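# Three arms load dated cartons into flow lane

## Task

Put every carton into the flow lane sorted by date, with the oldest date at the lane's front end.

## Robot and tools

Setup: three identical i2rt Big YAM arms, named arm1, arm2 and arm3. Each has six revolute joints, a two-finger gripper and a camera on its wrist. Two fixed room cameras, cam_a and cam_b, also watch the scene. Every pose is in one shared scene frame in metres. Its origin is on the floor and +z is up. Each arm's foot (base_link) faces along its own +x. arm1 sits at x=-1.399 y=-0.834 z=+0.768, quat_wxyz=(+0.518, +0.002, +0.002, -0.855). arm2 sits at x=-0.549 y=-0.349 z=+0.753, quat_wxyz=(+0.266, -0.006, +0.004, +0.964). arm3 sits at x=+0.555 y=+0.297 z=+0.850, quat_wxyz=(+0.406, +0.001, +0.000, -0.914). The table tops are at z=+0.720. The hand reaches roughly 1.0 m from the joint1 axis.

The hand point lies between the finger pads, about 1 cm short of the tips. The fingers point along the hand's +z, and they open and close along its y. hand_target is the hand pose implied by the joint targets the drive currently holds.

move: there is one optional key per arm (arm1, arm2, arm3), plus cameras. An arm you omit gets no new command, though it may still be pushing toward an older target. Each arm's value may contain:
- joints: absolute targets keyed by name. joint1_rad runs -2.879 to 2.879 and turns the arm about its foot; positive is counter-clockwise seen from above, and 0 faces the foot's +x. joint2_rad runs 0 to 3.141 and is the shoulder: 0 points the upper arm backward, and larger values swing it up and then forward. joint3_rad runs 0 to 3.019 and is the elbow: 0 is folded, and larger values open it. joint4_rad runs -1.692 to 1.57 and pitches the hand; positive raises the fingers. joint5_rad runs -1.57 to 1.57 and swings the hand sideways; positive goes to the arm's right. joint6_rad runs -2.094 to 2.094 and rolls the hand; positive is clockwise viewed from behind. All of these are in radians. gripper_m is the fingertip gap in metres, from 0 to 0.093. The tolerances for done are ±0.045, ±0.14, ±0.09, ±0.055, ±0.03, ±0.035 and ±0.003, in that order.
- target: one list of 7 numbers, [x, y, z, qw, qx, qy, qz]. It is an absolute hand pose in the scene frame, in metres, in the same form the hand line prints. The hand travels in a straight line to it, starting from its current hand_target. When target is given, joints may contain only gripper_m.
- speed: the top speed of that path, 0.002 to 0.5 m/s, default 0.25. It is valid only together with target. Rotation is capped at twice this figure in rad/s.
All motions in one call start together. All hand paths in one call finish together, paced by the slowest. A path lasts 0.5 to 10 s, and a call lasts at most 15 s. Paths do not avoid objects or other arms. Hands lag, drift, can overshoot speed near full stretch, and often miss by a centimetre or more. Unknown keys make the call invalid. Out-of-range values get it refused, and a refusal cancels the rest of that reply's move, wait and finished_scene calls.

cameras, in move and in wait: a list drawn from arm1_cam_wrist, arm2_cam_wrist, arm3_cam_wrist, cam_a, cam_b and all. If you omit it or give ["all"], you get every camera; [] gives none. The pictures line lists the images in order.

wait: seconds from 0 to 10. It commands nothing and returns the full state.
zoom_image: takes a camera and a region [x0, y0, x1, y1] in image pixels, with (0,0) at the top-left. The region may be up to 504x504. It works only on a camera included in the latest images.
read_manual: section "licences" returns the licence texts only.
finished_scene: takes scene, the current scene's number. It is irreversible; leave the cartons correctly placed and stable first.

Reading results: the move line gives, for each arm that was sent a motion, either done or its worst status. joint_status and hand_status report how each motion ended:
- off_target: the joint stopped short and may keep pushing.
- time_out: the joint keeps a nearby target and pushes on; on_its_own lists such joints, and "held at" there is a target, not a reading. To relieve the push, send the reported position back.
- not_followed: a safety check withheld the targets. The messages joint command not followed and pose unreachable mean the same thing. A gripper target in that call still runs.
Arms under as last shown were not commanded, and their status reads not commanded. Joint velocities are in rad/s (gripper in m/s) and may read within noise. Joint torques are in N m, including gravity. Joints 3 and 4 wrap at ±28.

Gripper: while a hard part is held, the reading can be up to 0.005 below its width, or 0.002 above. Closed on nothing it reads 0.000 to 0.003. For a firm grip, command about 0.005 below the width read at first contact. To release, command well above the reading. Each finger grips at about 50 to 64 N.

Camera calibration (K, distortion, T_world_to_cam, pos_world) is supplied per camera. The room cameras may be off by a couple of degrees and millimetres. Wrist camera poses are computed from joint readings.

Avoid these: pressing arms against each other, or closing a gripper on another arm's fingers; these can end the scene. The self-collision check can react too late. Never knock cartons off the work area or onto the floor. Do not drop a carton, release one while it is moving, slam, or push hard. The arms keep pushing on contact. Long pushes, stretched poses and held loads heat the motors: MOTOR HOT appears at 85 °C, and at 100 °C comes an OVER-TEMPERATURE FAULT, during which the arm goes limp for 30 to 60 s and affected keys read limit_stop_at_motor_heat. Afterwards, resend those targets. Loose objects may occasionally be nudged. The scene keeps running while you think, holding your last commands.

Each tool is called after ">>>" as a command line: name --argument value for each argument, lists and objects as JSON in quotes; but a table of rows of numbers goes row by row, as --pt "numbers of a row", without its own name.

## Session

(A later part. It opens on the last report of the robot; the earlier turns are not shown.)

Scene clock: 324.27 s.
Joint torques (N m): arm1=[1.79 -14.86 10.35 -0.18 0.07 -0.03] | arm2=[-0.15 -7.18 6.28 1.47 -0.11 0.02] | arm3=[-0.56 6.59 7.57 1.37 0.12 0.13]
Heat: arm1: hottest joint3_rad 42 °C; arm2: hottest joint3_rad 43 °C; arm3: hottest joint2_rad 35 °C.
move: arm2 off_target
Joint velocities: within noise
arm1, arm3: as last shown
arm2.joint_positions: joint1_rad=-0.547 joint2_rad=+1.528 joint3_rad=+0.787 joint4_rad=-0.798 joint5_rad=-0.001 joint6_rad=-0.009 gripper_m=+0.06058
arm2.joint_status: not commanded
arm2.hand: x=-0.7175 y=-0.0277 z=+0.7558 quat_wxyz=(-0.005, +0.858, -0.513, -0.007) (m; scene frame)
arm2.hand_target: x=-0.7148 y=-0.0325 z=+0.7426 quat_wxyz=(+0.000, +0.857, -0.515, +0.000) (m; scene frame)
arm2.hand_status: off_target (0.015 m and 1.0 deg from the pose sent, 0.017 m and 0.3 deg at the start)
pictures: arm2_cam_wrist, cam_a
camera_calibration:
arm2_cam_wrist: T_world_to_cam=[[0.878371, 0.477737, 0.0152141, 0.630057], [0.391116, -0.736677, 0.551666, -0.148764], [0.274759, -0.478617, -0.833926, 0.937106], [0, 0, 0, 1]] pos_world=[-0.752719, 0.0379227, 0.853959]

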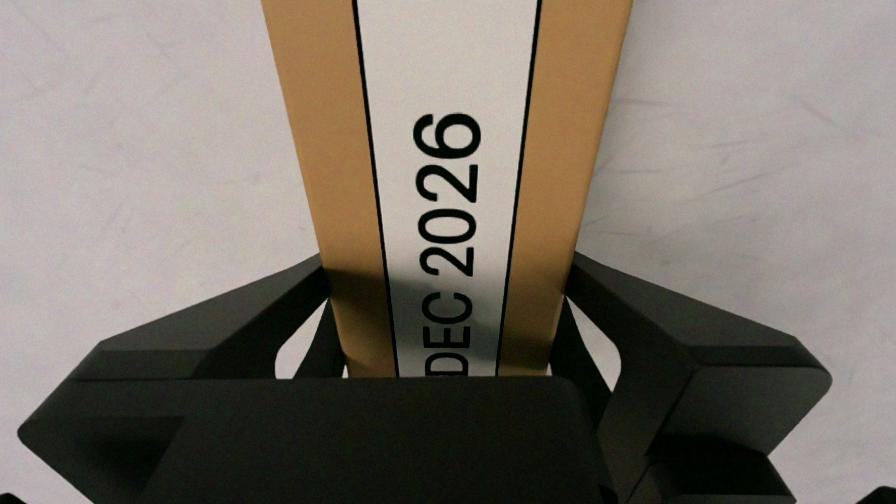

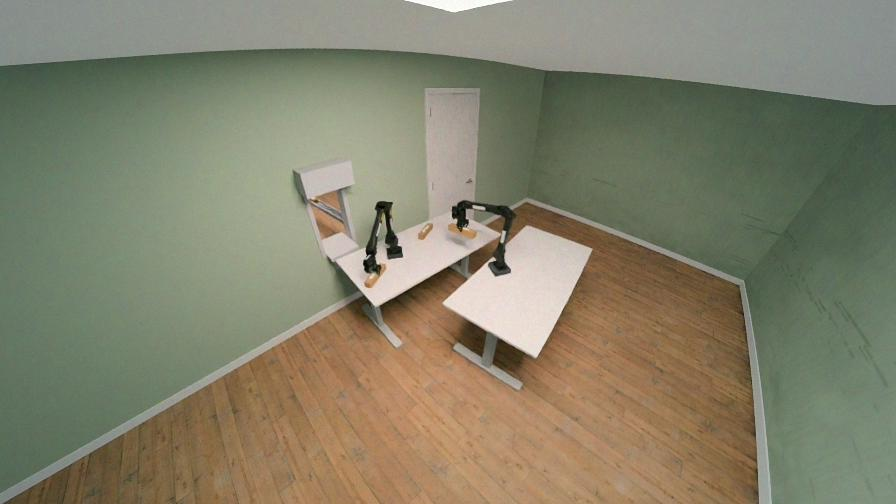

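>>> move --arm2 '{"target": [-0.7165, -0.029, 0.757, 0, 0.858, -0.513, 0], "joints": {"gripper_m": 0.093}}' --cameras '["arm2_cam_wrist"]'

>>> move --arm2 '{"target": [-0.7165, -0.029, 0.93, 0, 0.858, -0.513, 0], "speed": 0.3}' --cameras '["arm2_cam_wrist"]'

>>> move --arm2 '{"joints": {"joint1_rad": 2.25, "joint2_rad": 0.6, "joint3_rad": 1.45, "joint4_rad": -1.65, "joint5_rad": 0, "joint6_rad": 0}}' --cameras '["arm2_cam_wrist", "cam_a"]'

Scene clock: 338.37 s.
Joint torques (N m): arm1=[1.73 -14.8 10.35 -0.18 0.07 -0.03] | arm2=[-0.26 -9.58 8.06 -0.06 -0.11 -0.03] | arm3=[-0.73 6.95 7.58 1.43 0.14 0.13]
Heat: arm1: hottest joint2_rad 41 °C; arm2: hottest joint3_rad 43 °C; arm3: hottest joint2_rad 35 °C.
move: arm2 done
Joint velocities: within noise
arm1, arm3: as last shown
arm2.joint_positions: joint1_rad=-0.547 joint2_rad=+1.534 joint3_rad=+0.787 joint4_rad=-0.811 joint5_rad=-0.001 joint6_rad=-0.009 gripper_m=+0.09294
arm2.joint_status: all done
arm2.hand: x=-0.7158 y=-0.0312 z=+0.7540 quat_wxyz=(+0.000, +0.858, -0.513, +0.001) (m; scene frame)
arm2.hand_target: x=-0.7165 y=-0.0291 z=+0.7570 quat_wxyz=(+0.000, +0.858, -0.513, +0.000) (m; scene frame)
arm2.hand_status: done (0.004 m and 0.1 deg from the pose sent, 0.002 m and 1.0 deg at the start)
pictures: arm2_cam_wrist
camera_calibration:
arm2_cam_wrist: T_world_to_cam=[[0.87825, 0.47798, 0.0145802, 0.630576], [0.386538, -0.727523, 0.566832, -0.165423], [0.281542, -0.492184, -0.823704, 0.93006], [0, 0, 0, 1]] pos_world=[-0.751712, 0.036009, 0.850668]

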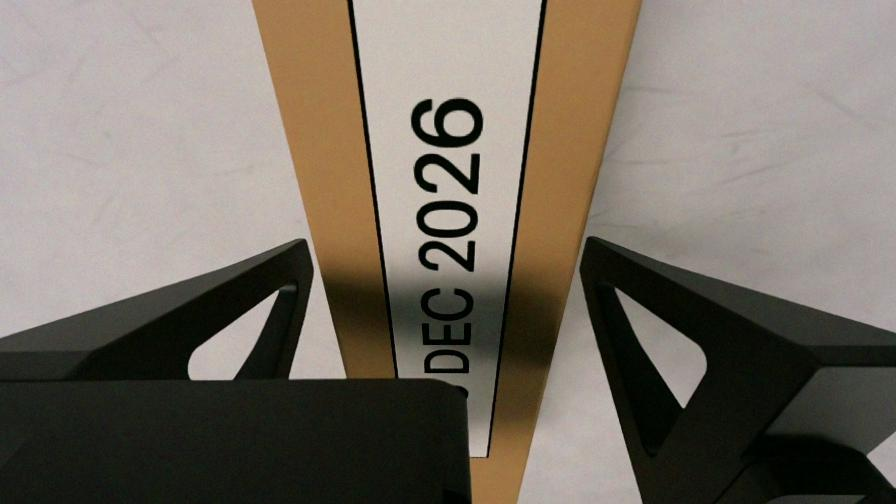

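Scene clock: 339.83 s.
Joint torques (N m): arm1=[1.79 -14.86 10.36 -0.18 0.07 -0.03] | arm2=[-0.32 -6.59 13.74 -0.17 -0.1 -0.05] | arm3=[-0.62 6.59 7.49 1.43 0.13 0.14]
Heat: arm1: hottest joint2_rad 41 °C; arm2: hottest joint3_rad 43 °C; arm3: hottest joint2_rad 35 °C.
move: arm2 off_target
Joint velocities: within noise
arm1, arm3: as last shown
arm2.joint_positions: joint1_rad=-0.547 joint2_rad=+1.277 joint3_rad=+1.013 joint4_rad=-1.322 joint5_rad=-0.001 joint6_rad=-0.009 gripper_m=+0.09294
arm2.joint_status: not commanded
arm2.hand: x=-0.7095 y=-0.0442 z=+0.9155 quat_wxyz=(+0.007, +0.858, -0.513, +0.013) (m; scene frame)
arm2.hand_target: x=-0.7162 y=-0.0296 z=+0.9300 quat_wxyz=(+0.000, +0.858, -0.513, +0.000) (m; scene frame)
arm2.hand_status: off_target (0.022 m and 1.7 deg from the pose sent, 0.176 m and 0.1 deg at the start)
pictures: arm2_cam_wrist
camera_calibration:
arm2_cam_wrist: T_world_to_cam=[[0.878125, 0.47822, 0.0142243, 0.629099], [0.379148, -0.713723, 0.588937, -0.29374], [0.291794, -0.511767, -0.808054, 1.04713], [0, 0, 0, 1]] pos_world=[-0.746602, 0.0253892, 1.01018]

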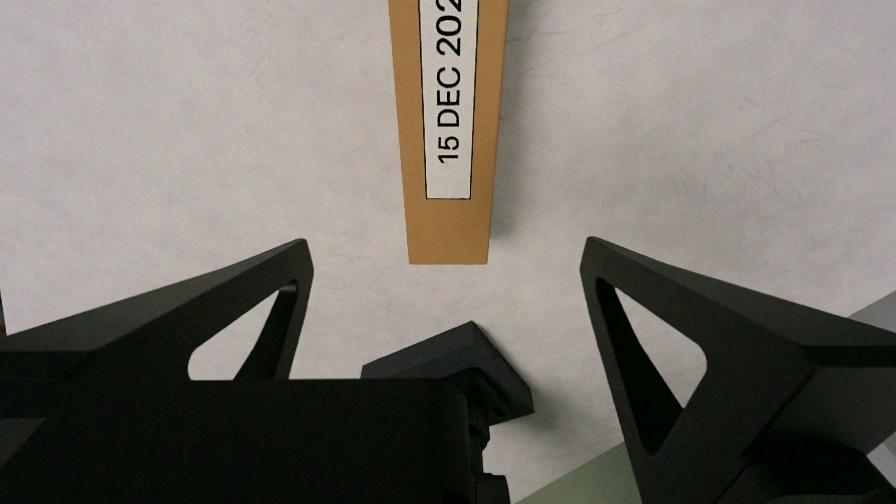

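Scene clock: 342.27 s.
Joint torques (N m): arm1=[1.79 -14.86 10.35 -0.21 0.08 -0.03] | arm2=[0.79 4.25 9.18 1.33 0.03 0.07] | arm3=[-0.91 6.77 7.49 1.39 0.11 0.13]
Heat: arm1: hottest joint2_rad 41 °C; arm2: hottest joint3_rad 44 °C; arm3: hottest joint2_rad 35 °C.
move: arm2 done
Joint velocities: within noise
arm1, arm3: as last shown
arm2.joint_positions: joint1_rad=+2.238 joint2_rad=+0.601 joint3_rad=+1.437 joint4_rad=-1.642 joint5_rad=-0.001 joint6_rad=-0.009 gripper_m=+0.09299
arm2.joint_status: all done
arm2.hand: x=-0.5314 y=-0.5162 z=+1.2618 quat_wxyz=(+0.286, +0.609, +0.697, -0.248) (m; scene frame)
arm2.hand_target: x=-0.5301 y=-0.5126 z=+1.2660 quat_wxyz=(+0.290, +0.607, +0.697, -0.248) (m; scene frame)
arm2.hand_status: not commanded
pictures: arm2_cam_wrist, cam_a
camera_calibration:
arm2_cam_wrist: T_world_to_cam=[[-0.99154, -0.129402, 0.0101485, -0.608456], [-0.129169, 0.976009, -0.175277, 0.664292], [0.0127761, -0.175106, -0.984467, 1.28145], [0, 0, 0, 1]] pos_world=[-0.533875, -0.502701, 1.38416]

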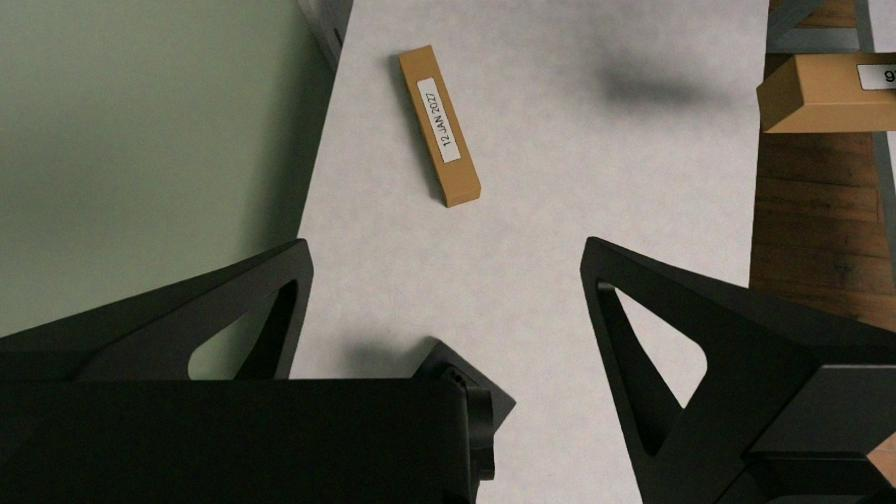

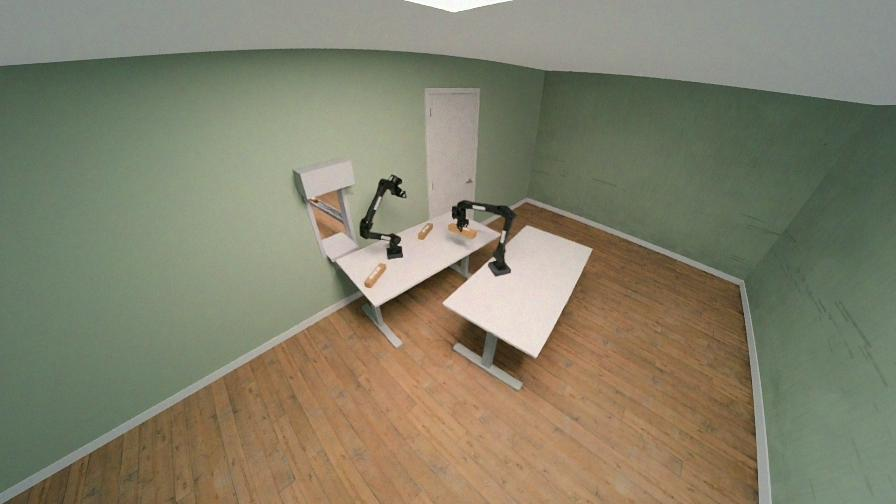

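>>> zoom_image --camera "arm2_cam_wrist" --region '[380, 30, 500, 220]'

Scaled by 2.653 from the camera's 896x504 image, which has a finer 1280x720 frame.

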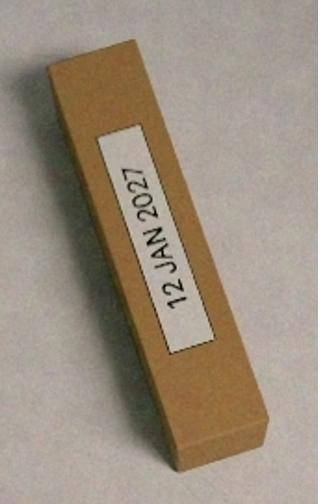

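>>> move --arm1 '{"joints": {"joint1_rad": 2.443, "joint2_rad": 1.976, "joint3_rad": 1.96, "joint4_rad": -1.53, "joint5_rad": 0, "joint6_rad": 0}}' --cameras '["arm1_cam_wrist", "arm2_cam_wrist", "cam_a"]'

>>> zoom_image --camera "cam_a" --region '[330, 160, 530, 300]'

Scene clock: 363.90 s.
Joint torques (N m): arm1=[0.5 -24.76 13.48 -0.08 0.06 -0.03] | arm2=[0.73 4.31 9.2 1.32 0.02 0.07] | arm3=[-0.79 6.59 7.51 1.4 0.13 0.13]
Heat: arm1: hottest joint3_rad 42 °C; arm2: hottest joint3_rad 44 °C; arm3: hottest joint2_rad 35 °C.
move: arm1 done
Joint velocities: within noise
arm1.joint_positions: joint1_rad=+2.449 joint2_rad=+2.011 joint3_rad=+1.898 joint4_rad=-1.527 joint5_rad=+0.000 joint6_rad=+0.006 gripper_m=+0.06002
arm1.joint_status: all done
arm1.hand: x=-0.8387 y=-0.6005 z=+0.9263 quat_wxyz=(+0.032, +0.194, -0.980, +0.004) (m; scene frame)
arm1.hand_target: x=-0.8242 y=-0.5987 z=+0.9700 quat_wxyz=(-0.014, +0.194, -0.981, -0.005) (m; scene frame)
arm1.hand_status: not commanded
arm2, arm3: as last shown
pictures: arm1_cam_wrist, arm2_cam_wrist, cam_a
camera_calibration:
arm1_cam_wrist: T_world_to_cam=[[0.382732, -0.923415, -0.0286532, -0.203733], [-0.673718, -0.300192, 0.675269, -1.37304], [-0.632155, -0.239143, -0.737015, 0.132423], [0, 0, 0, 1]] pos_world=[-0.763354, -0.568638, 1.01893]
arm2_cam_wrist: T_world_to_cam=[[-0.99154, -0.129402, 0.0101485, -0.608456], [-0.129169, 0.976009, -0.175277, 0.664292], [0.0127761, -0.175106, -0.984467, 1.28145], [0, 0, 0, 1]] pos_world=[-0.533875, -0.502701, 1.38416]

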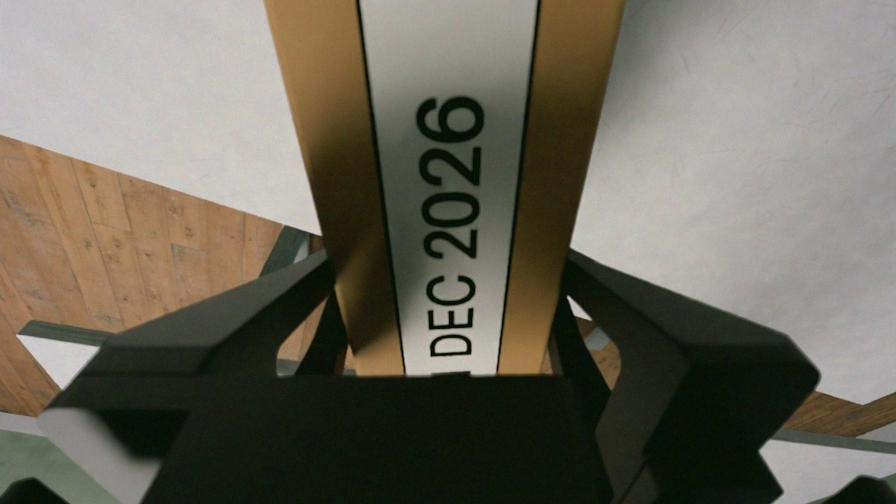

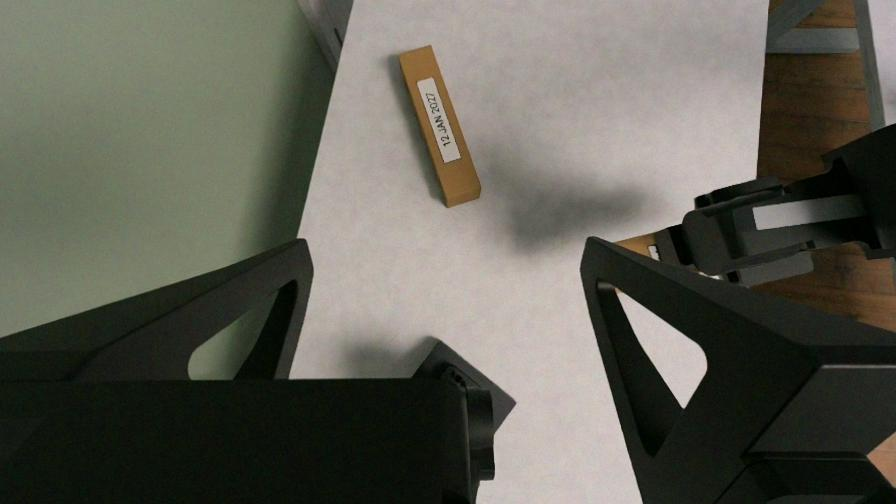

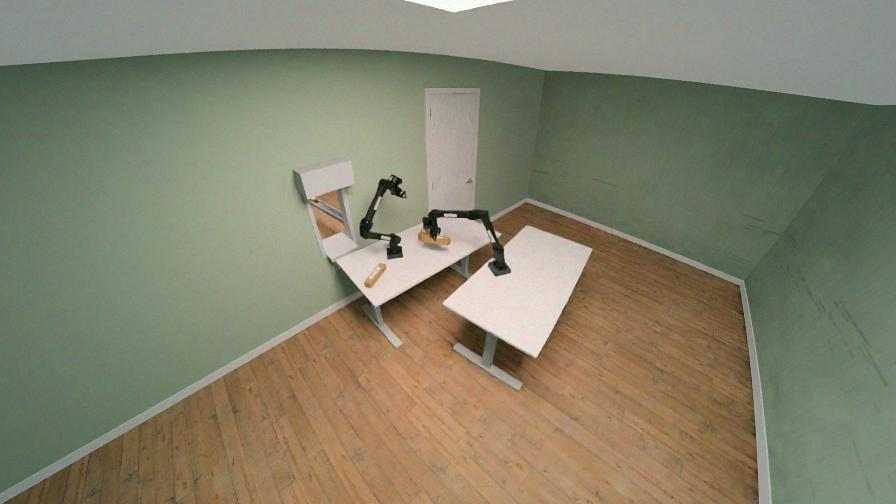

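Scaled by 2.520 from the camera's 896x504 image, which has a finer 1280x720 frame.

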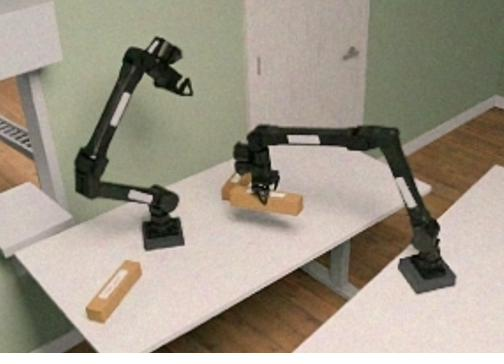

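>>> move --arm1 '{"target": [-0.828, -0.600, 0.845, 0, 0.194, -0.981, 0], "speed": 0.15}' --cameras '["arm1_cam_wrist"]'

>>> move --arm1 '{"target": [-0.828, -0.600, 0.815, 0, 0.194, -0.981, 0], "speed": 0.06}' --cameras '["arm1_cam_wrist", "cam_a"]'

>>> zoom_image --camera "cam_a" --region '[400, 200, 480, 270]'

Scene clock: 375.17 s.
Joint torques (N m): arm1=[0.56 -23.18 9.59 0.38 0.13 -0.02] | arm2=[0.79 4.25 9.18 1.33 0.03 0.07] | arm3=[-0.73 6.53 7.47 1.36 0.13 0.15]
Heat: arm1: hottest joint3_rad 42 °C; arm2: hottest joint3_rad 44 °C; arm3: hottest joint2_rad 35 °C.
move: arm1 off_target
Joint velocities: within noise
arm1.joint_positions: joint1_rad=+2.449 joint2_rad=+2.060 joint3_rad=+1.714 joint4_rad=-1.274 joint5_rad=+0.003 joint6_rad=+0.006 gripper_m=+0.06002
arm1.joint_status: not commanded
arm1.hand: x=-0.8385 y=-0.6006 z=+0.8278 quat_wxyz=(+0.022, +0.194, -0.981, +0.004) (m; scene frame)
arm1.hand_target: x=-0.8285 y=-0.6002 z=+0.8451 quat_wxyz=(+0.000, +0.194, -0.981, +0.000) (m; scene frame)
arm1.hand_status: off_target (0.020 m and 2.6 deg from the pose sent, 0.082 m and 3.7 deg at the start)
arm2, arm3: as last shown
pictures: arm1_cam_wrist
camera_calibration:
arm1_cam_wrist: T_world_to_cam=[[0.38337, -0.923238, -0.0256869, -0.208415], [-0.686213, -0.303341, 0.661132, -1.30704], [-0.618174, -0.235831, -0.74983, 0.0842033], [0, 0, 0, 1]] pos_world=[-0.764958, -0.569039, 0.921912]

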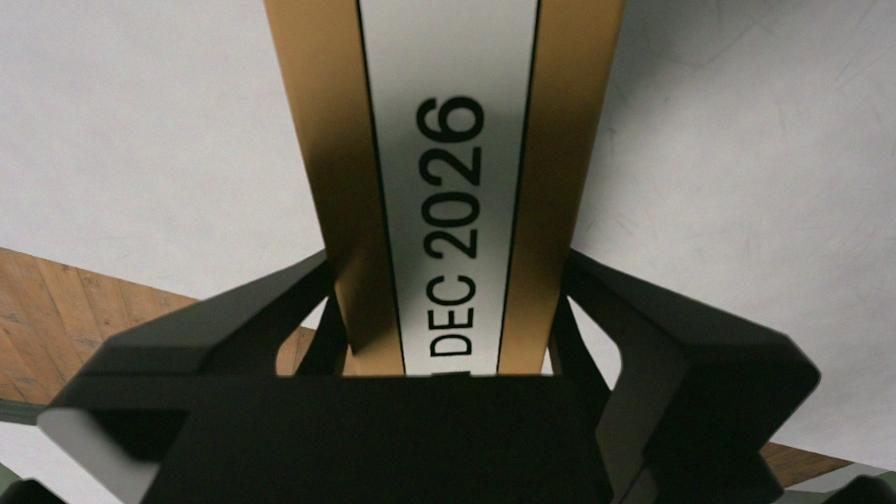

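Scene clock: 376.30 s.
Joint torques (N m): arm1=[0.5 -22.95 8.98 0.4 0.12 -0.02] | arm2=[0.73 4.19 9.21 1.32 0.03 0.07] | arm3=[-0.56 6.59 7.5 1.39 0.14 0.14]
Heat: arm1: hottest joint3_rad 42 °C; arm2: hottest joint3_rad 44 °C; arm3: hottest joint2_rad 35 °C.
move: arm1 off_target
Joint velocities: within noise
arm1.joint_positions: joint1_rad=+2.449 joint2_rad=+2.079 joint3_rad=+1.680 joint4_rad=-1.209 joint5_rad=+0.003 joint6_rad=+0.006 gripper_m=+0.06002
arm1.joint_status: not commanded
arm1.hand: x=-0.8375 y=-0.6000 z=+0.8041 quat_wxyz=(+0.017, +0.194, -0.981, +0.003) (m; scene frame)
arm1.hand_target: x=-0.8282 y=-0.6001 z=+0.8152 quat_wxyz=(+0.000, +0.194, -0.981, +0.000) (m; scene frame)
arm1.hand_status: off_target (0.014 m and 1.9 deg from the pose sent, 0.017 m and 2.6 deg at the start)
arm2, arm3: as last shown
pictures: arm1_cam_wrist, cam_a
camera_calibration:
arm1_cam_wrist: T_world_to_cam=[[0.383548, -0.923164, -0.0256684, -0.208786], [-0.693206, -0.306149, 0.652486, -1.29104], [-0.61021, -0.232466, -0.757366, 0.0819665], [0, 0, 0, 1]] pos_world=[-0.764861, -0.568939, 0.899104]

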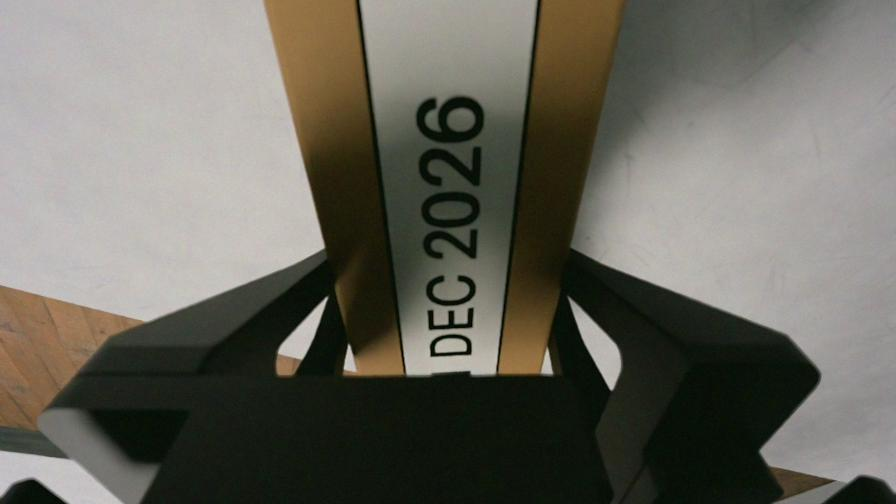

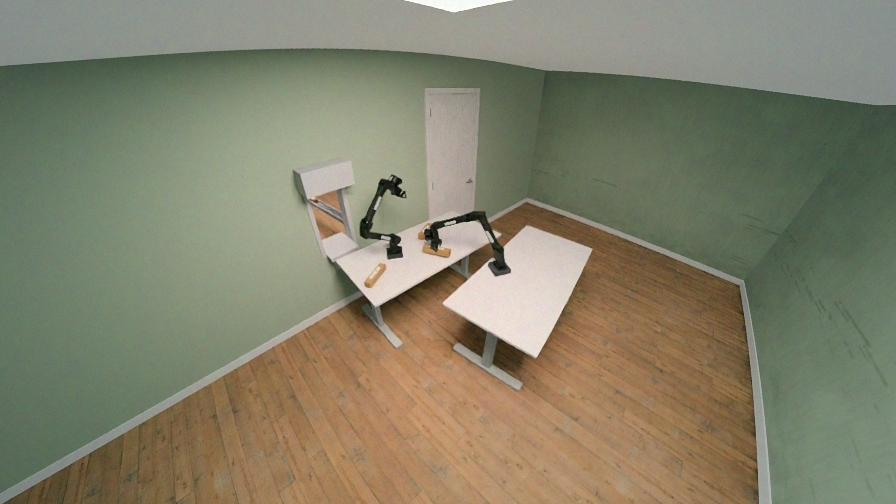

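Scaled by 6.300 from the camera's 896x504 image, which has a finer 1280x720 frame.

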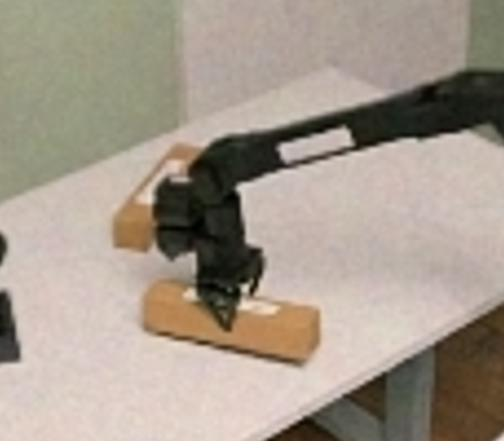

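>>> move --arm1 '{"target": [-0.828, -0.600, 0.792, 0, 0.194, -0.981, 0], "speed": 0.05}' --cameras '["cam_a"]'

>>> zoom_image --camera "cam_a" --region '[400, 200, 480, 270]'

Scene clock: 385.83 s.
Joint torques (N m): arm1=[0.44 -22.65 8.18 0.47 0.08 -0.02] | arm2=[0.73 4.19 9.18 1.35 0.03 0.07] | arm3=[-0.79 6.83 7.6 1.4 0.13 0.15]
Heat: arm1: hottest joint2_rad 42 °C; arm2: hottest joint3_rad 44 °C; arm3: hottest joint2_rad 35 °C.
move: arm1 done
Joint velocities: within noise
arm1.joint_positions: joint1_rad=+2.449 joint2_rad=+2.094 joint3_rad=+1.660 joint4_rad=-1.160 joint5_rad=+0.004 joint6_rad=+0.006 gripper_m=+0.06002
arm1.joint_status: not commanded
arm1.hand: x=-0.8349 y=-0.5991 z=+0.7885 quat_wxyz=(+0.009, +0.194, -0.981, +0.002) (m; scene frame)
arm1.hand_target: x=-0.8280 y=-0.6000 z=+0.7921 quat_wxyz=(+0.000, +0.194, -0.981, +0.000) (m; scene frame)
arm1.hand_status: done (0.008 m and 1.1 deg from the pose sent, 0.015 m and 1.9 deg at the start)
arm2: as last shown
arm3.joint_positions: joint1_rad=-0.329 joint2_rad=+0.444 joint3_rad=+1.486 joint4_rad=-1.591 joint5_rad=-0.003 joint6_rad=-0.008 gripper_m=+0.09400
arm3.joint_status: not commanded
arm3.hand: x=+0.4559 y=+0.2431 z=+1.4059 quat_wxyz=(-0.122, -0.844, -0.223, +0.473) (m; scene frame)
arm3.hand_target: x=+0.4539 y=+0.2439 z=+1.4035 quat_wxyz=(-0.119, -0.850, -0.215, +0.467) (m; scene frame)
arm3.hand_status: not commanded
pictures: cam_a

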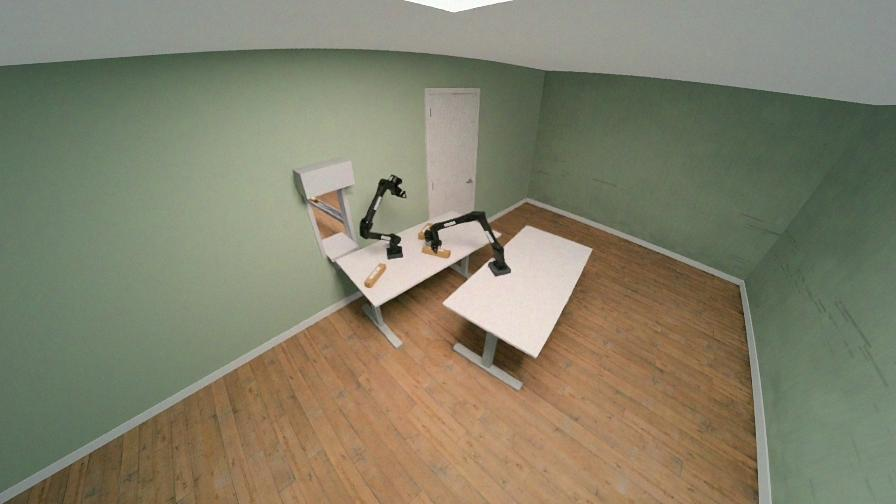

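Scaled by 6.300 from the camera's 896x504 image, which has a finer 1280x720 frame.

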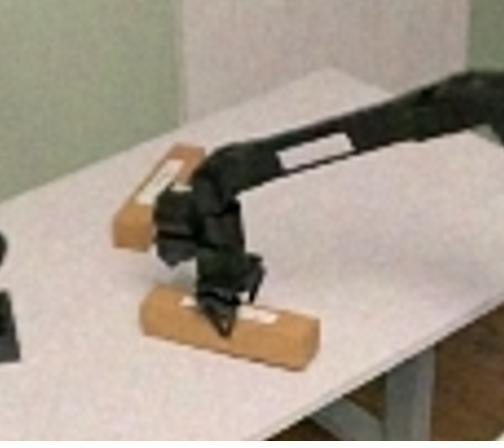

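>>> move --arm1 '{"target": [-0.828, -0.600, 0.772, 0, 0.194, -0.981, 0], "speed": 0.05}' --cameras '["cam_a"]'

>>> zoom_image --camera "cam_a" --region '[400, 200, 480, 270]'

Scene clock: 388.50 s.
Joint torques (N m): arm1=[0.5 -20.42 7.95 0.51 0.04 -0.03] | arm2=[0.73 4.25 9.18 1.32 0.03 0.07] | arm3=[-0.85 6.36 7.54 1.36 0.14 0.14]
Heat: arm1: hottest joint2_rad 42 °C; arm2: hottest joint3_rad 44 °C; arm3: hottest joint2_rad 35 °C.
move: arm1 off_target
Joint velocities: within noise
arm1.joint_positions: joint1_rad=+2.449 joint2_rad=+2.095 joint3_rad=+1.648 joint4_rad=-1.121 joint5_rad=+0.005 joint6_rad=+0.006 gripper_m=+0.06002
arm1.joint_status: not commanded
arm1.hand: x=-0.8307 y=-0.5974 z=+0.7838 quat_wxyz=(-0.004, +0.194, -0.981, +0.000) (m; scene frame)
arm1.hand_target: x=-0.8283 y=-0.6001 z=+0.7721 quat_wxyz=(+0.000, +0.194, -0.981, +0.000) (m; scene frame)
arm1.hand_status: off_target (0.012 m and 0.4 deg from the pose sent, 0.018 m and 1.1 deg at the start)
arm2, arm3: as last shown
pictures: cam_a

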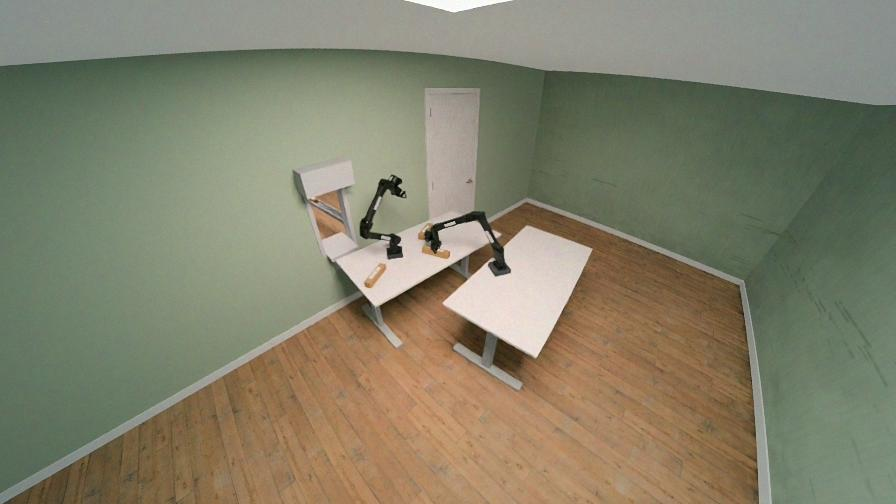

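Scaled by 6.300 from the camera's 896x504 image, which has a finer 1280x720 frame.

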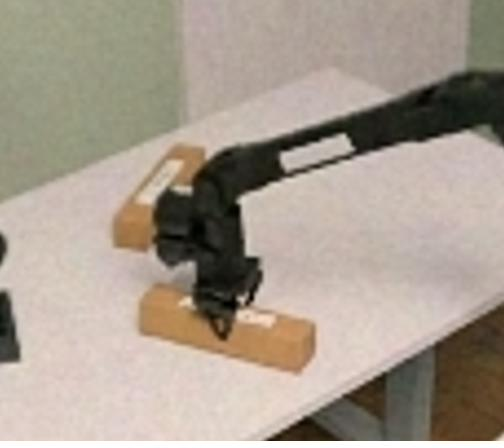

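>>> move --arm1 '{"target": [-0.830, -0.598, 0.785, 0, 0.194, -0.981, 0], "joints": {"gripper_m": 0.093}}' --cameras '[]'

>>> move --arm1 '{"target": [-0.830, -0.598, 0.96, 0, 0.194, -0.981, 0], "speed": 0.3}' --cameras '["arm1_cam_wrist"]'

>>> move --arm1 '{"joints": {"joint1_rad": 1.2, "joint2_rad": 0.8, "joint3_rad": 1.3, "joint4_rad": -1.5, "joint5_rad": 0, "joint6_rad": 0}}' --cameras '["cam_a"]'

Scene clock: 398.23 s.
Joint torques (N m): arm1=[0.85 -22.07 8.53 -0.13 0.04 0.02] | arm2=[0.67 4.19 9.2 1.33 0.03 0.07] | arm3=[-0.67 6.65 7.5 1.42 0.13 0.13]
Heat: arm1: hottest joint3_rad 43 °C; arm2: hottest joint3_rad 45 °C; arm3: hottest joint2_rad 35 °C.
move: arm1 done
Joint velocities: within noise
arm1.joint_positions: joint1_rad=+2.449 joint2_rad=+2.098 joint3_rad=+1.648 joint4_rad=-1.125 joint5_rad=+0.005 joint6_rad=+0.006 gripper_m=+0.09293
arm1.joint_status: all done
arm1.hand: x=-0.8319 y=-0.5979 z=+0.7815 quat_wxyz=(+0.000, +0.194, -0.981, +0.000) (m; scene frame)
arm1.hand_target: x=-0.8300 y=-0.5980 z=+0.7850 quat_wxyz=(+0.000, +0.194, -0.981, +0.000) (m; scene frame)
arm1.hand_status: done (0.004 m and 0.0 deg from the pose sent, 0.001 m and 0.4 deg at the start)
arm2, arm3: as last shown
pictures: none
No camera images: "cameras" was empty.

Scene clock: 399.93 s.
Joint torques (N m): arm1=[0.91 -20.6 12.63 -0.24 0.05 0.03] | arm2=[0.79 4.19 9.2 1.32 0.03 0.07] | arm3=[-0.67 6.71 7.53 1.37 0.11 0.14]
Heat: arm1: hottest joint3_rad 43 °C; arm2: hottest joint3_rad 45 °C; arm3: hottest joint2_rad 35 °C.
move: arm1 off_target
Joint velocities: within noise
arm1.joint_positions: joint1_rad=+2.449 joint2_rad=+1.971 joint3_rad=+1.891 joint4_rad=-1.525 joint5_rad=+0.005 joint6_rad=+0.006 gripper_m=+0.09293
arm1.joint_status: not commanded
arm1.hand: x=-0.8412 y=-0.6025 z=+0.9470 quat_wxyz=(+0.014, +0.194, -0.981, +0.003) (m; scene frame)
arm1.hand_target: x=-0.8306 y=-0.5982 z=+0.9600 quat_wxyz=(-0.001, +0.194, -0.981, +0.000) (m; scene frame)
arm1.hand_status: off_target (0.018 m and 1.7 deg from the pose sent, 0.178 m and 0.0 deg at the start; pose on its path clipped on 6 of 51 steps)
arm2, arm3: as last shown
pictures: arm1_cam_wrist
camera_calibration:
arm1_cam_wrist: T_world_to_cam=[[0.383735, -0.923127, -0.0241582, -0.207213], [-0.696032, -0.306328, 0.649386, -1.38726], [-0.606867, -0.232378, -0.760075, 0.192794], [0, 0, 0, 1]] pos_world=[-0.769062, -0.57144, 1.0424]

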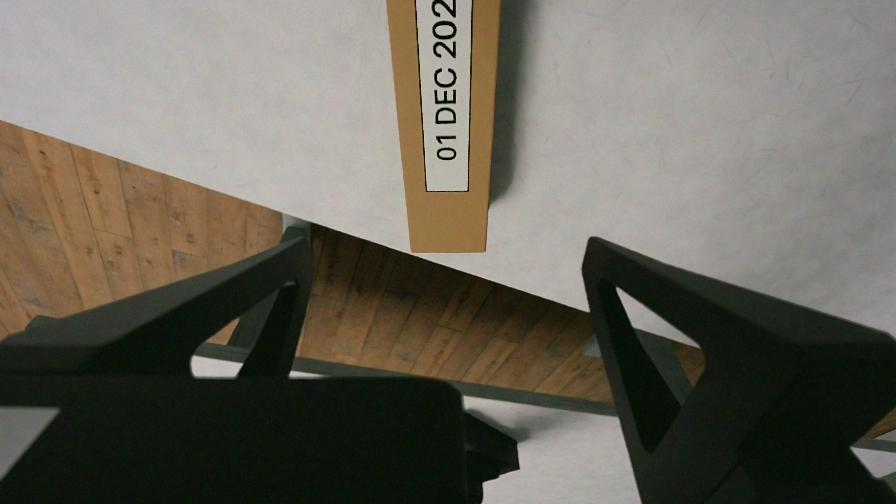

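Scene clock: 401.83 s.
Joint torques (N m): arm1=[-0.56 -2.73 9.43 0.96 -0.01 -0.03] | arm2=[0.73 4.25 9.2 1.33 0.03 0.07] | arm3=[-0.79 6.83 7.5 1.44 0.13 0.14]
Heat: arm1: hottest joint3_rad 43 °C; arm2: hottest joint3_rad 45 °C; arm3: hottest joint2_rad 35 °C.
move: arm1 done
Joint velocities: within noise
arm1.joint_positions: joint1_rad=+1.217 joint2_rad=+0.800 joint3_rad=+1.294 joint4_rad=-1.499 joint5_rad=+0.002 joint6_rad=+0.006 gripper_m=+0.09295
arm1.joint_status: all done
arm1.hand: x=-1.2156 y=-1.0405 z=+1.1899 quat_wxyz=(-0.255, -0.393, -0.876, +0.110) (m; scene frame)
arm1.hand_target: x=-1.2190 y=-1.0433 z=+1.1925 quat_wxyz=(-0.256, -0.397, -0.874, +0.113) (m; scene frame)
arm1.hand_status: not commanded
arm2.joint_positions: joint1_rad=+2.238 joint2_rad=+0.601 joint3_rad=+1.437 joint4_rad=-1.642 joint5_rad=-0.001 joint6_rad=-0.009 gripper_m=+0.09299
arm2.joint_status: not commanded
arm2.hand: x=-0.5314 y=-0.5162 z=+1.2618 quat_wxyz=(+0.286, +0.609, +0.697, -0.248) (m; scene frame)
arm2.hand_target: x=-0.5301 y=-0.5126 z=+1.2660 quat_wxyz=(+0.290, +0.607, +0.697, -0.248) (m; scene frame)
arm2.hand_status: not commanded
arm3: as last shown
pictures: cam_a

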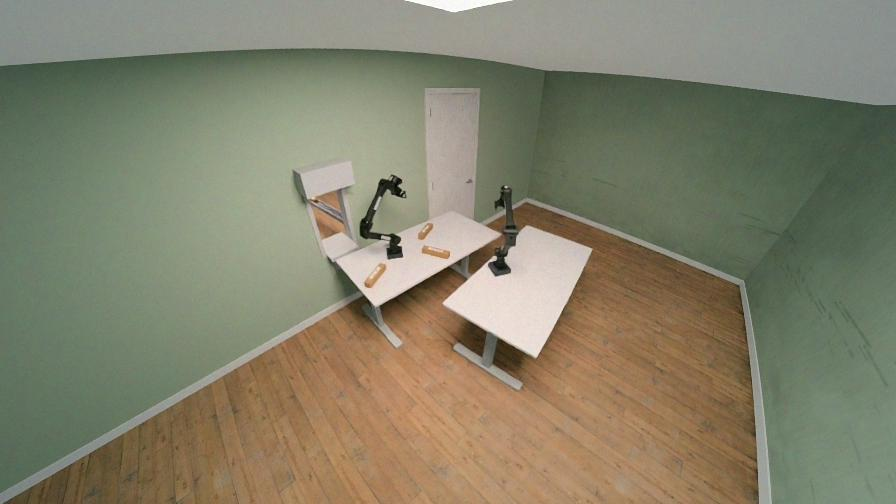

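>>> move --arm2 '{"joints": {"joint1_rad": 1.262, "joint2_rad": 1.335, "joint3_rad": 1.15, "joint4_rad": -1.385, "joint5_rad": 0, "joint6_rad": 0.33}}' --arm3 '{"joints": {"joint1_rad": 1.204, "joint6_rad": -1.10}}' --cameras '["arm2_cam_wrist", "arm3_cam_wrist"]'

Scene clock: 411.60 s.
Joint torques (N m): arm1=[-0.56 -2.73 9.47 0.96 -0.01 -0.03] | arm2=[-0.56 -7.59 9.74 0.55 -0.01 0.09] | arm3=[1.2 6.3 7.57 1.43 0.08 0.04]
Heat: arm1: hottest joint3_rad 43 °C; arm2: hottest joint3_rad 45 °C; arm3: hottest joint2_rad 35 °C.
move: arm2 done; arm3 done
Joint velocities: within noise
arm1: as last shown
arm2.joint_positions: joint1_rad=+1.270 joint2_rad=+1.323 joint3_rad=+1.153 joint4_rad=-1.390 joint5_rad=+0.000 joint6_rad=+0.320 gripper_m=+0.09301
arm2.joint_status: all done
arm2.hand: x=-0.8295 y=-0.5959 z=+0.9574 quat_wxyz=(+0.009, +0.979, +0.204, -0.002) (m; scene frame)
arm2.hand_target: x=-0.8322 y=-0.5945 z=+0.9517 quat_wxyz=(+0.007, +0.981, +0.195, +0.003) (m; scene frame)
arm2.hand_status: not commanded
arm3.joint_positions: joint1_rad=+1.193 joint2_rad=+0.444 joint3_rad=+1.486 joint4_rad=-1.591 joint5_rad=-0.003 joint6_rad=-1.092 gripper_m=+0.09402
arm3.joint_status: all done
arm3.hand: x=+0.6028 y=+0.1972 z=+1.4062 quat_wxyz=(-0.223, -0.009, -0.872, +0.436) (m; scene frame)
arm3.hand_target: x=+0.6042 y=+0.1964 z=+1.4038 quat_wxyz=(-0.220, -0.001, -0.876, +0.430) (m; scene frame)
arm3.hand_status: not commanded
pictures: arm2_cam_wrist, arm3_cam_wrist
camera_calibration:
arm2_cam_wrist: T_world_to_cam=[[-0.403308, 0.915052, -0.00481625, 0.213452], [0.757398, 0.336767, 0.559407, 0.301344], [0.513508, 0.221966, -0.828879, 1.47476], [0, 0, 0, 1]] pos_world=[-0.899453, -0.624148, 1.05485]
arm3_cam_wrist: T_world_to_cam=[[-0.22304, -0.62505, 0.748041, -0.793228], [-0.94776, 0.318561, -0.0164058, 0.533445], [-0.228042, -0.712623, -0.66345, 1.3339], [0, 0, 0, 1]] pos_world=[0.632841, 0.284824, 1.48709]

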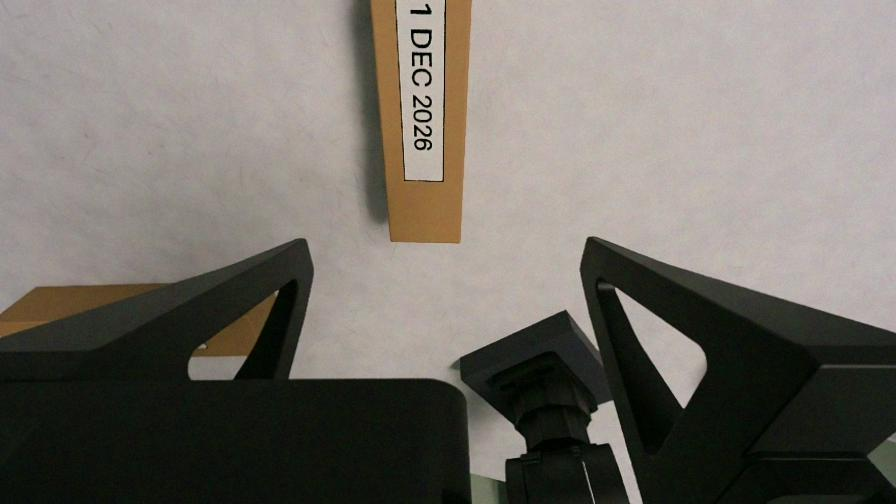

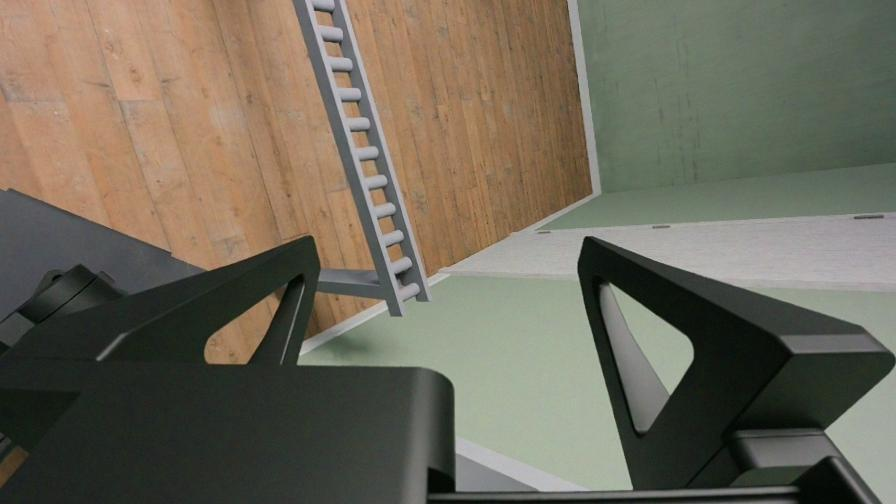

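>>> move --arm2 '{"target": [-0.826, -0.616, 0.754, 0, 0.9803, 0.1977, 0], "speed": 0.2}' --arm3 '{"joints": {"joint1_rad": 1.204, "joint2_rad": 2.117, "joint3_rad": 1.9265, "joint4_rad": -1.38, "joint6_rad": -1.10}}' --cameras '["arm2_cam_wrist", "arm3_cam_wrist", "cam_b"]'

Scene clock: 422.13 s.
Joint torques (N m): arm1=[-0.56 -2.78 9.5 0.95 -0.01 -0.03] | arm2=[0.79 -9.41 7.13 0.8 0.09 0.11] | arm3=[0.85 -27.34 13.11 0.08 0.04 -0.02]
Heat: arm1: hottest joint3_rad 43 °C; arm2: hottest joint3_rad 44 °C; arm3: hottest joint3_rad 36 °C.
move: arm2 done; arm3 done
Joint velocities: within noise
arm1: as last shown
arm2.joint_positions: joint1_rad=+1.302 joint2_rad=+1.598 joint3_rad=+0.871 joint4_rad=-0.834 joint5_rad=+0.013 joint6_rad=+0.365 gripper_m=+0.09301
arm2.joint_status: not commanded
arm2.hand: x=-0.8309 y=-0.6148 z=+0.7610 quat_wxyz=(+0.004, +0.980, +0.197, -0.004) (m; scene frame)
arm2.hand_target: x=-0.8260 y=-0.6159 z=+0.7542 quat_wxyz=(+0.000, +0.980, +0.198, +0.000) (m; scene frame)
arm2.hand_status: done (0.009 m and 0.6 deg from the pose sent, 0.205 m and 1.3 deg at the start)
arm3.joint_positions: joint1_rad=+1.193 joint2_rad=+2.113 joint3_rad=+1.899 joint4_rad=-1.375 joint5_rad=-0.002 joint6_rad=-1.093 gripper_m=+0.09404
arm3.joint_status: all done
arm3.hand: x=+0.8397 y=-0.2801 z=+0.9434 quat_wxyz=(+0.002, -0.010, -1.000, -0.009) (m; scene frame)
arm3.hand_target: x=+0.8489 y=-0.2837 z=+0.9512 quat_wxyz=(-0.001, -0.001, -1.000, +0.000) (m; scene frame)
arm3.hand_status: not commanded
pictures: arm2_cam_wrist, arm3_cam_wrist, cam_b
camera_calibration:
arm2_cam_wrist: T_world_to_cam=[[-0.391326, 0.920223, 0.00736257, 0.233105], [0.765398, 0.321024, 0.557772, 0.416863], [0.510911, 0.223906, -0.829961, 1.31668], [0, 0, 0, 1]] pos_world=[-0.90055, -0.643143, 0.858559]
arm3_cam_wrist: T_world_to_cam=[[-0.0349762, -0.999185, -0.0201458, -0.230599], [-0.800365, 0.0159333, 0.599301, 0.112989], [-0.598491, 0.0370852, -0.80027, 1.39088], [0, 0, 0, 1]] pos_world=[0.914798, -0.283793, 1.04072]

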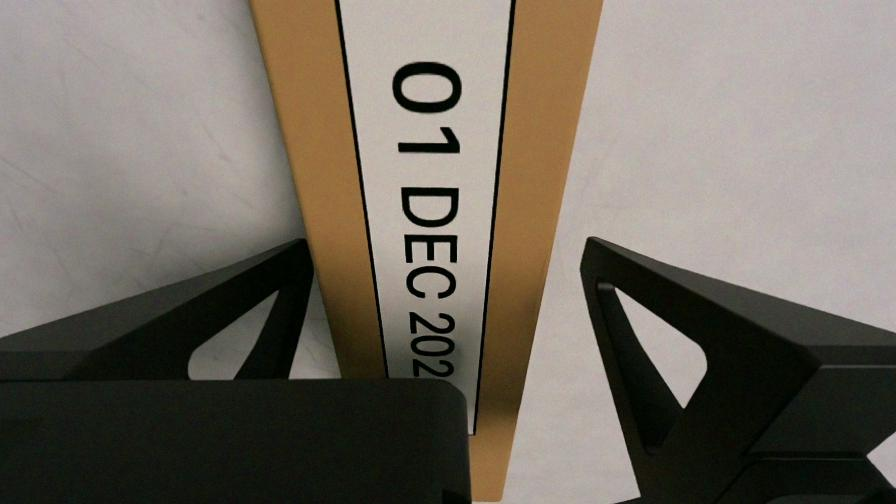

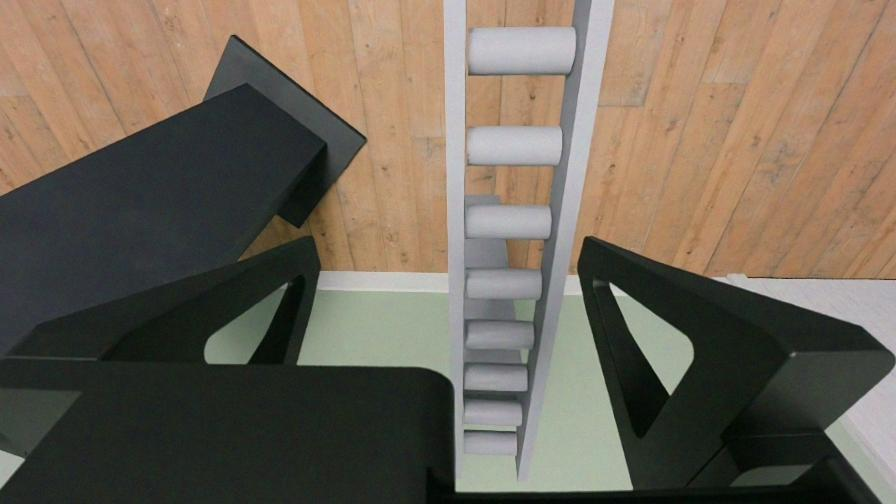

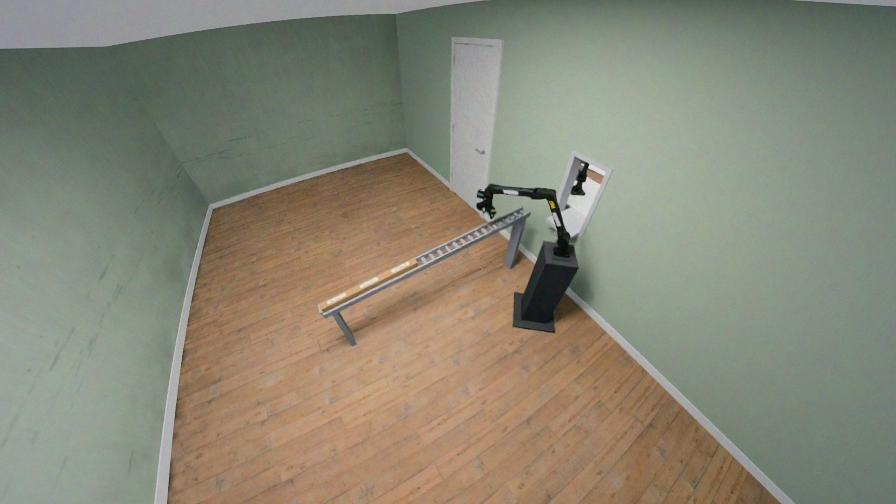

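>>> zoom_image --camera "arm3_cam_wrist" --region '[420, 0, 640, 300]'

>>> zoom_image --camera "cam_b" --region '[460, 170, 560, 270]'

Scaled by 1.680 from the camera's 896x504 image, which has a finer 1280x720 frame.

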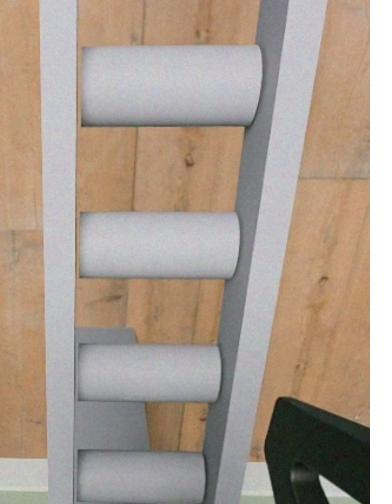

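Scaled by 5.040 from the camera's 896x504 image, which has a finer 1280x720 frame.

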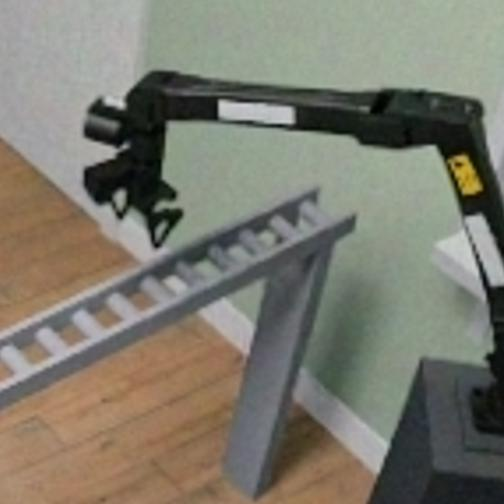

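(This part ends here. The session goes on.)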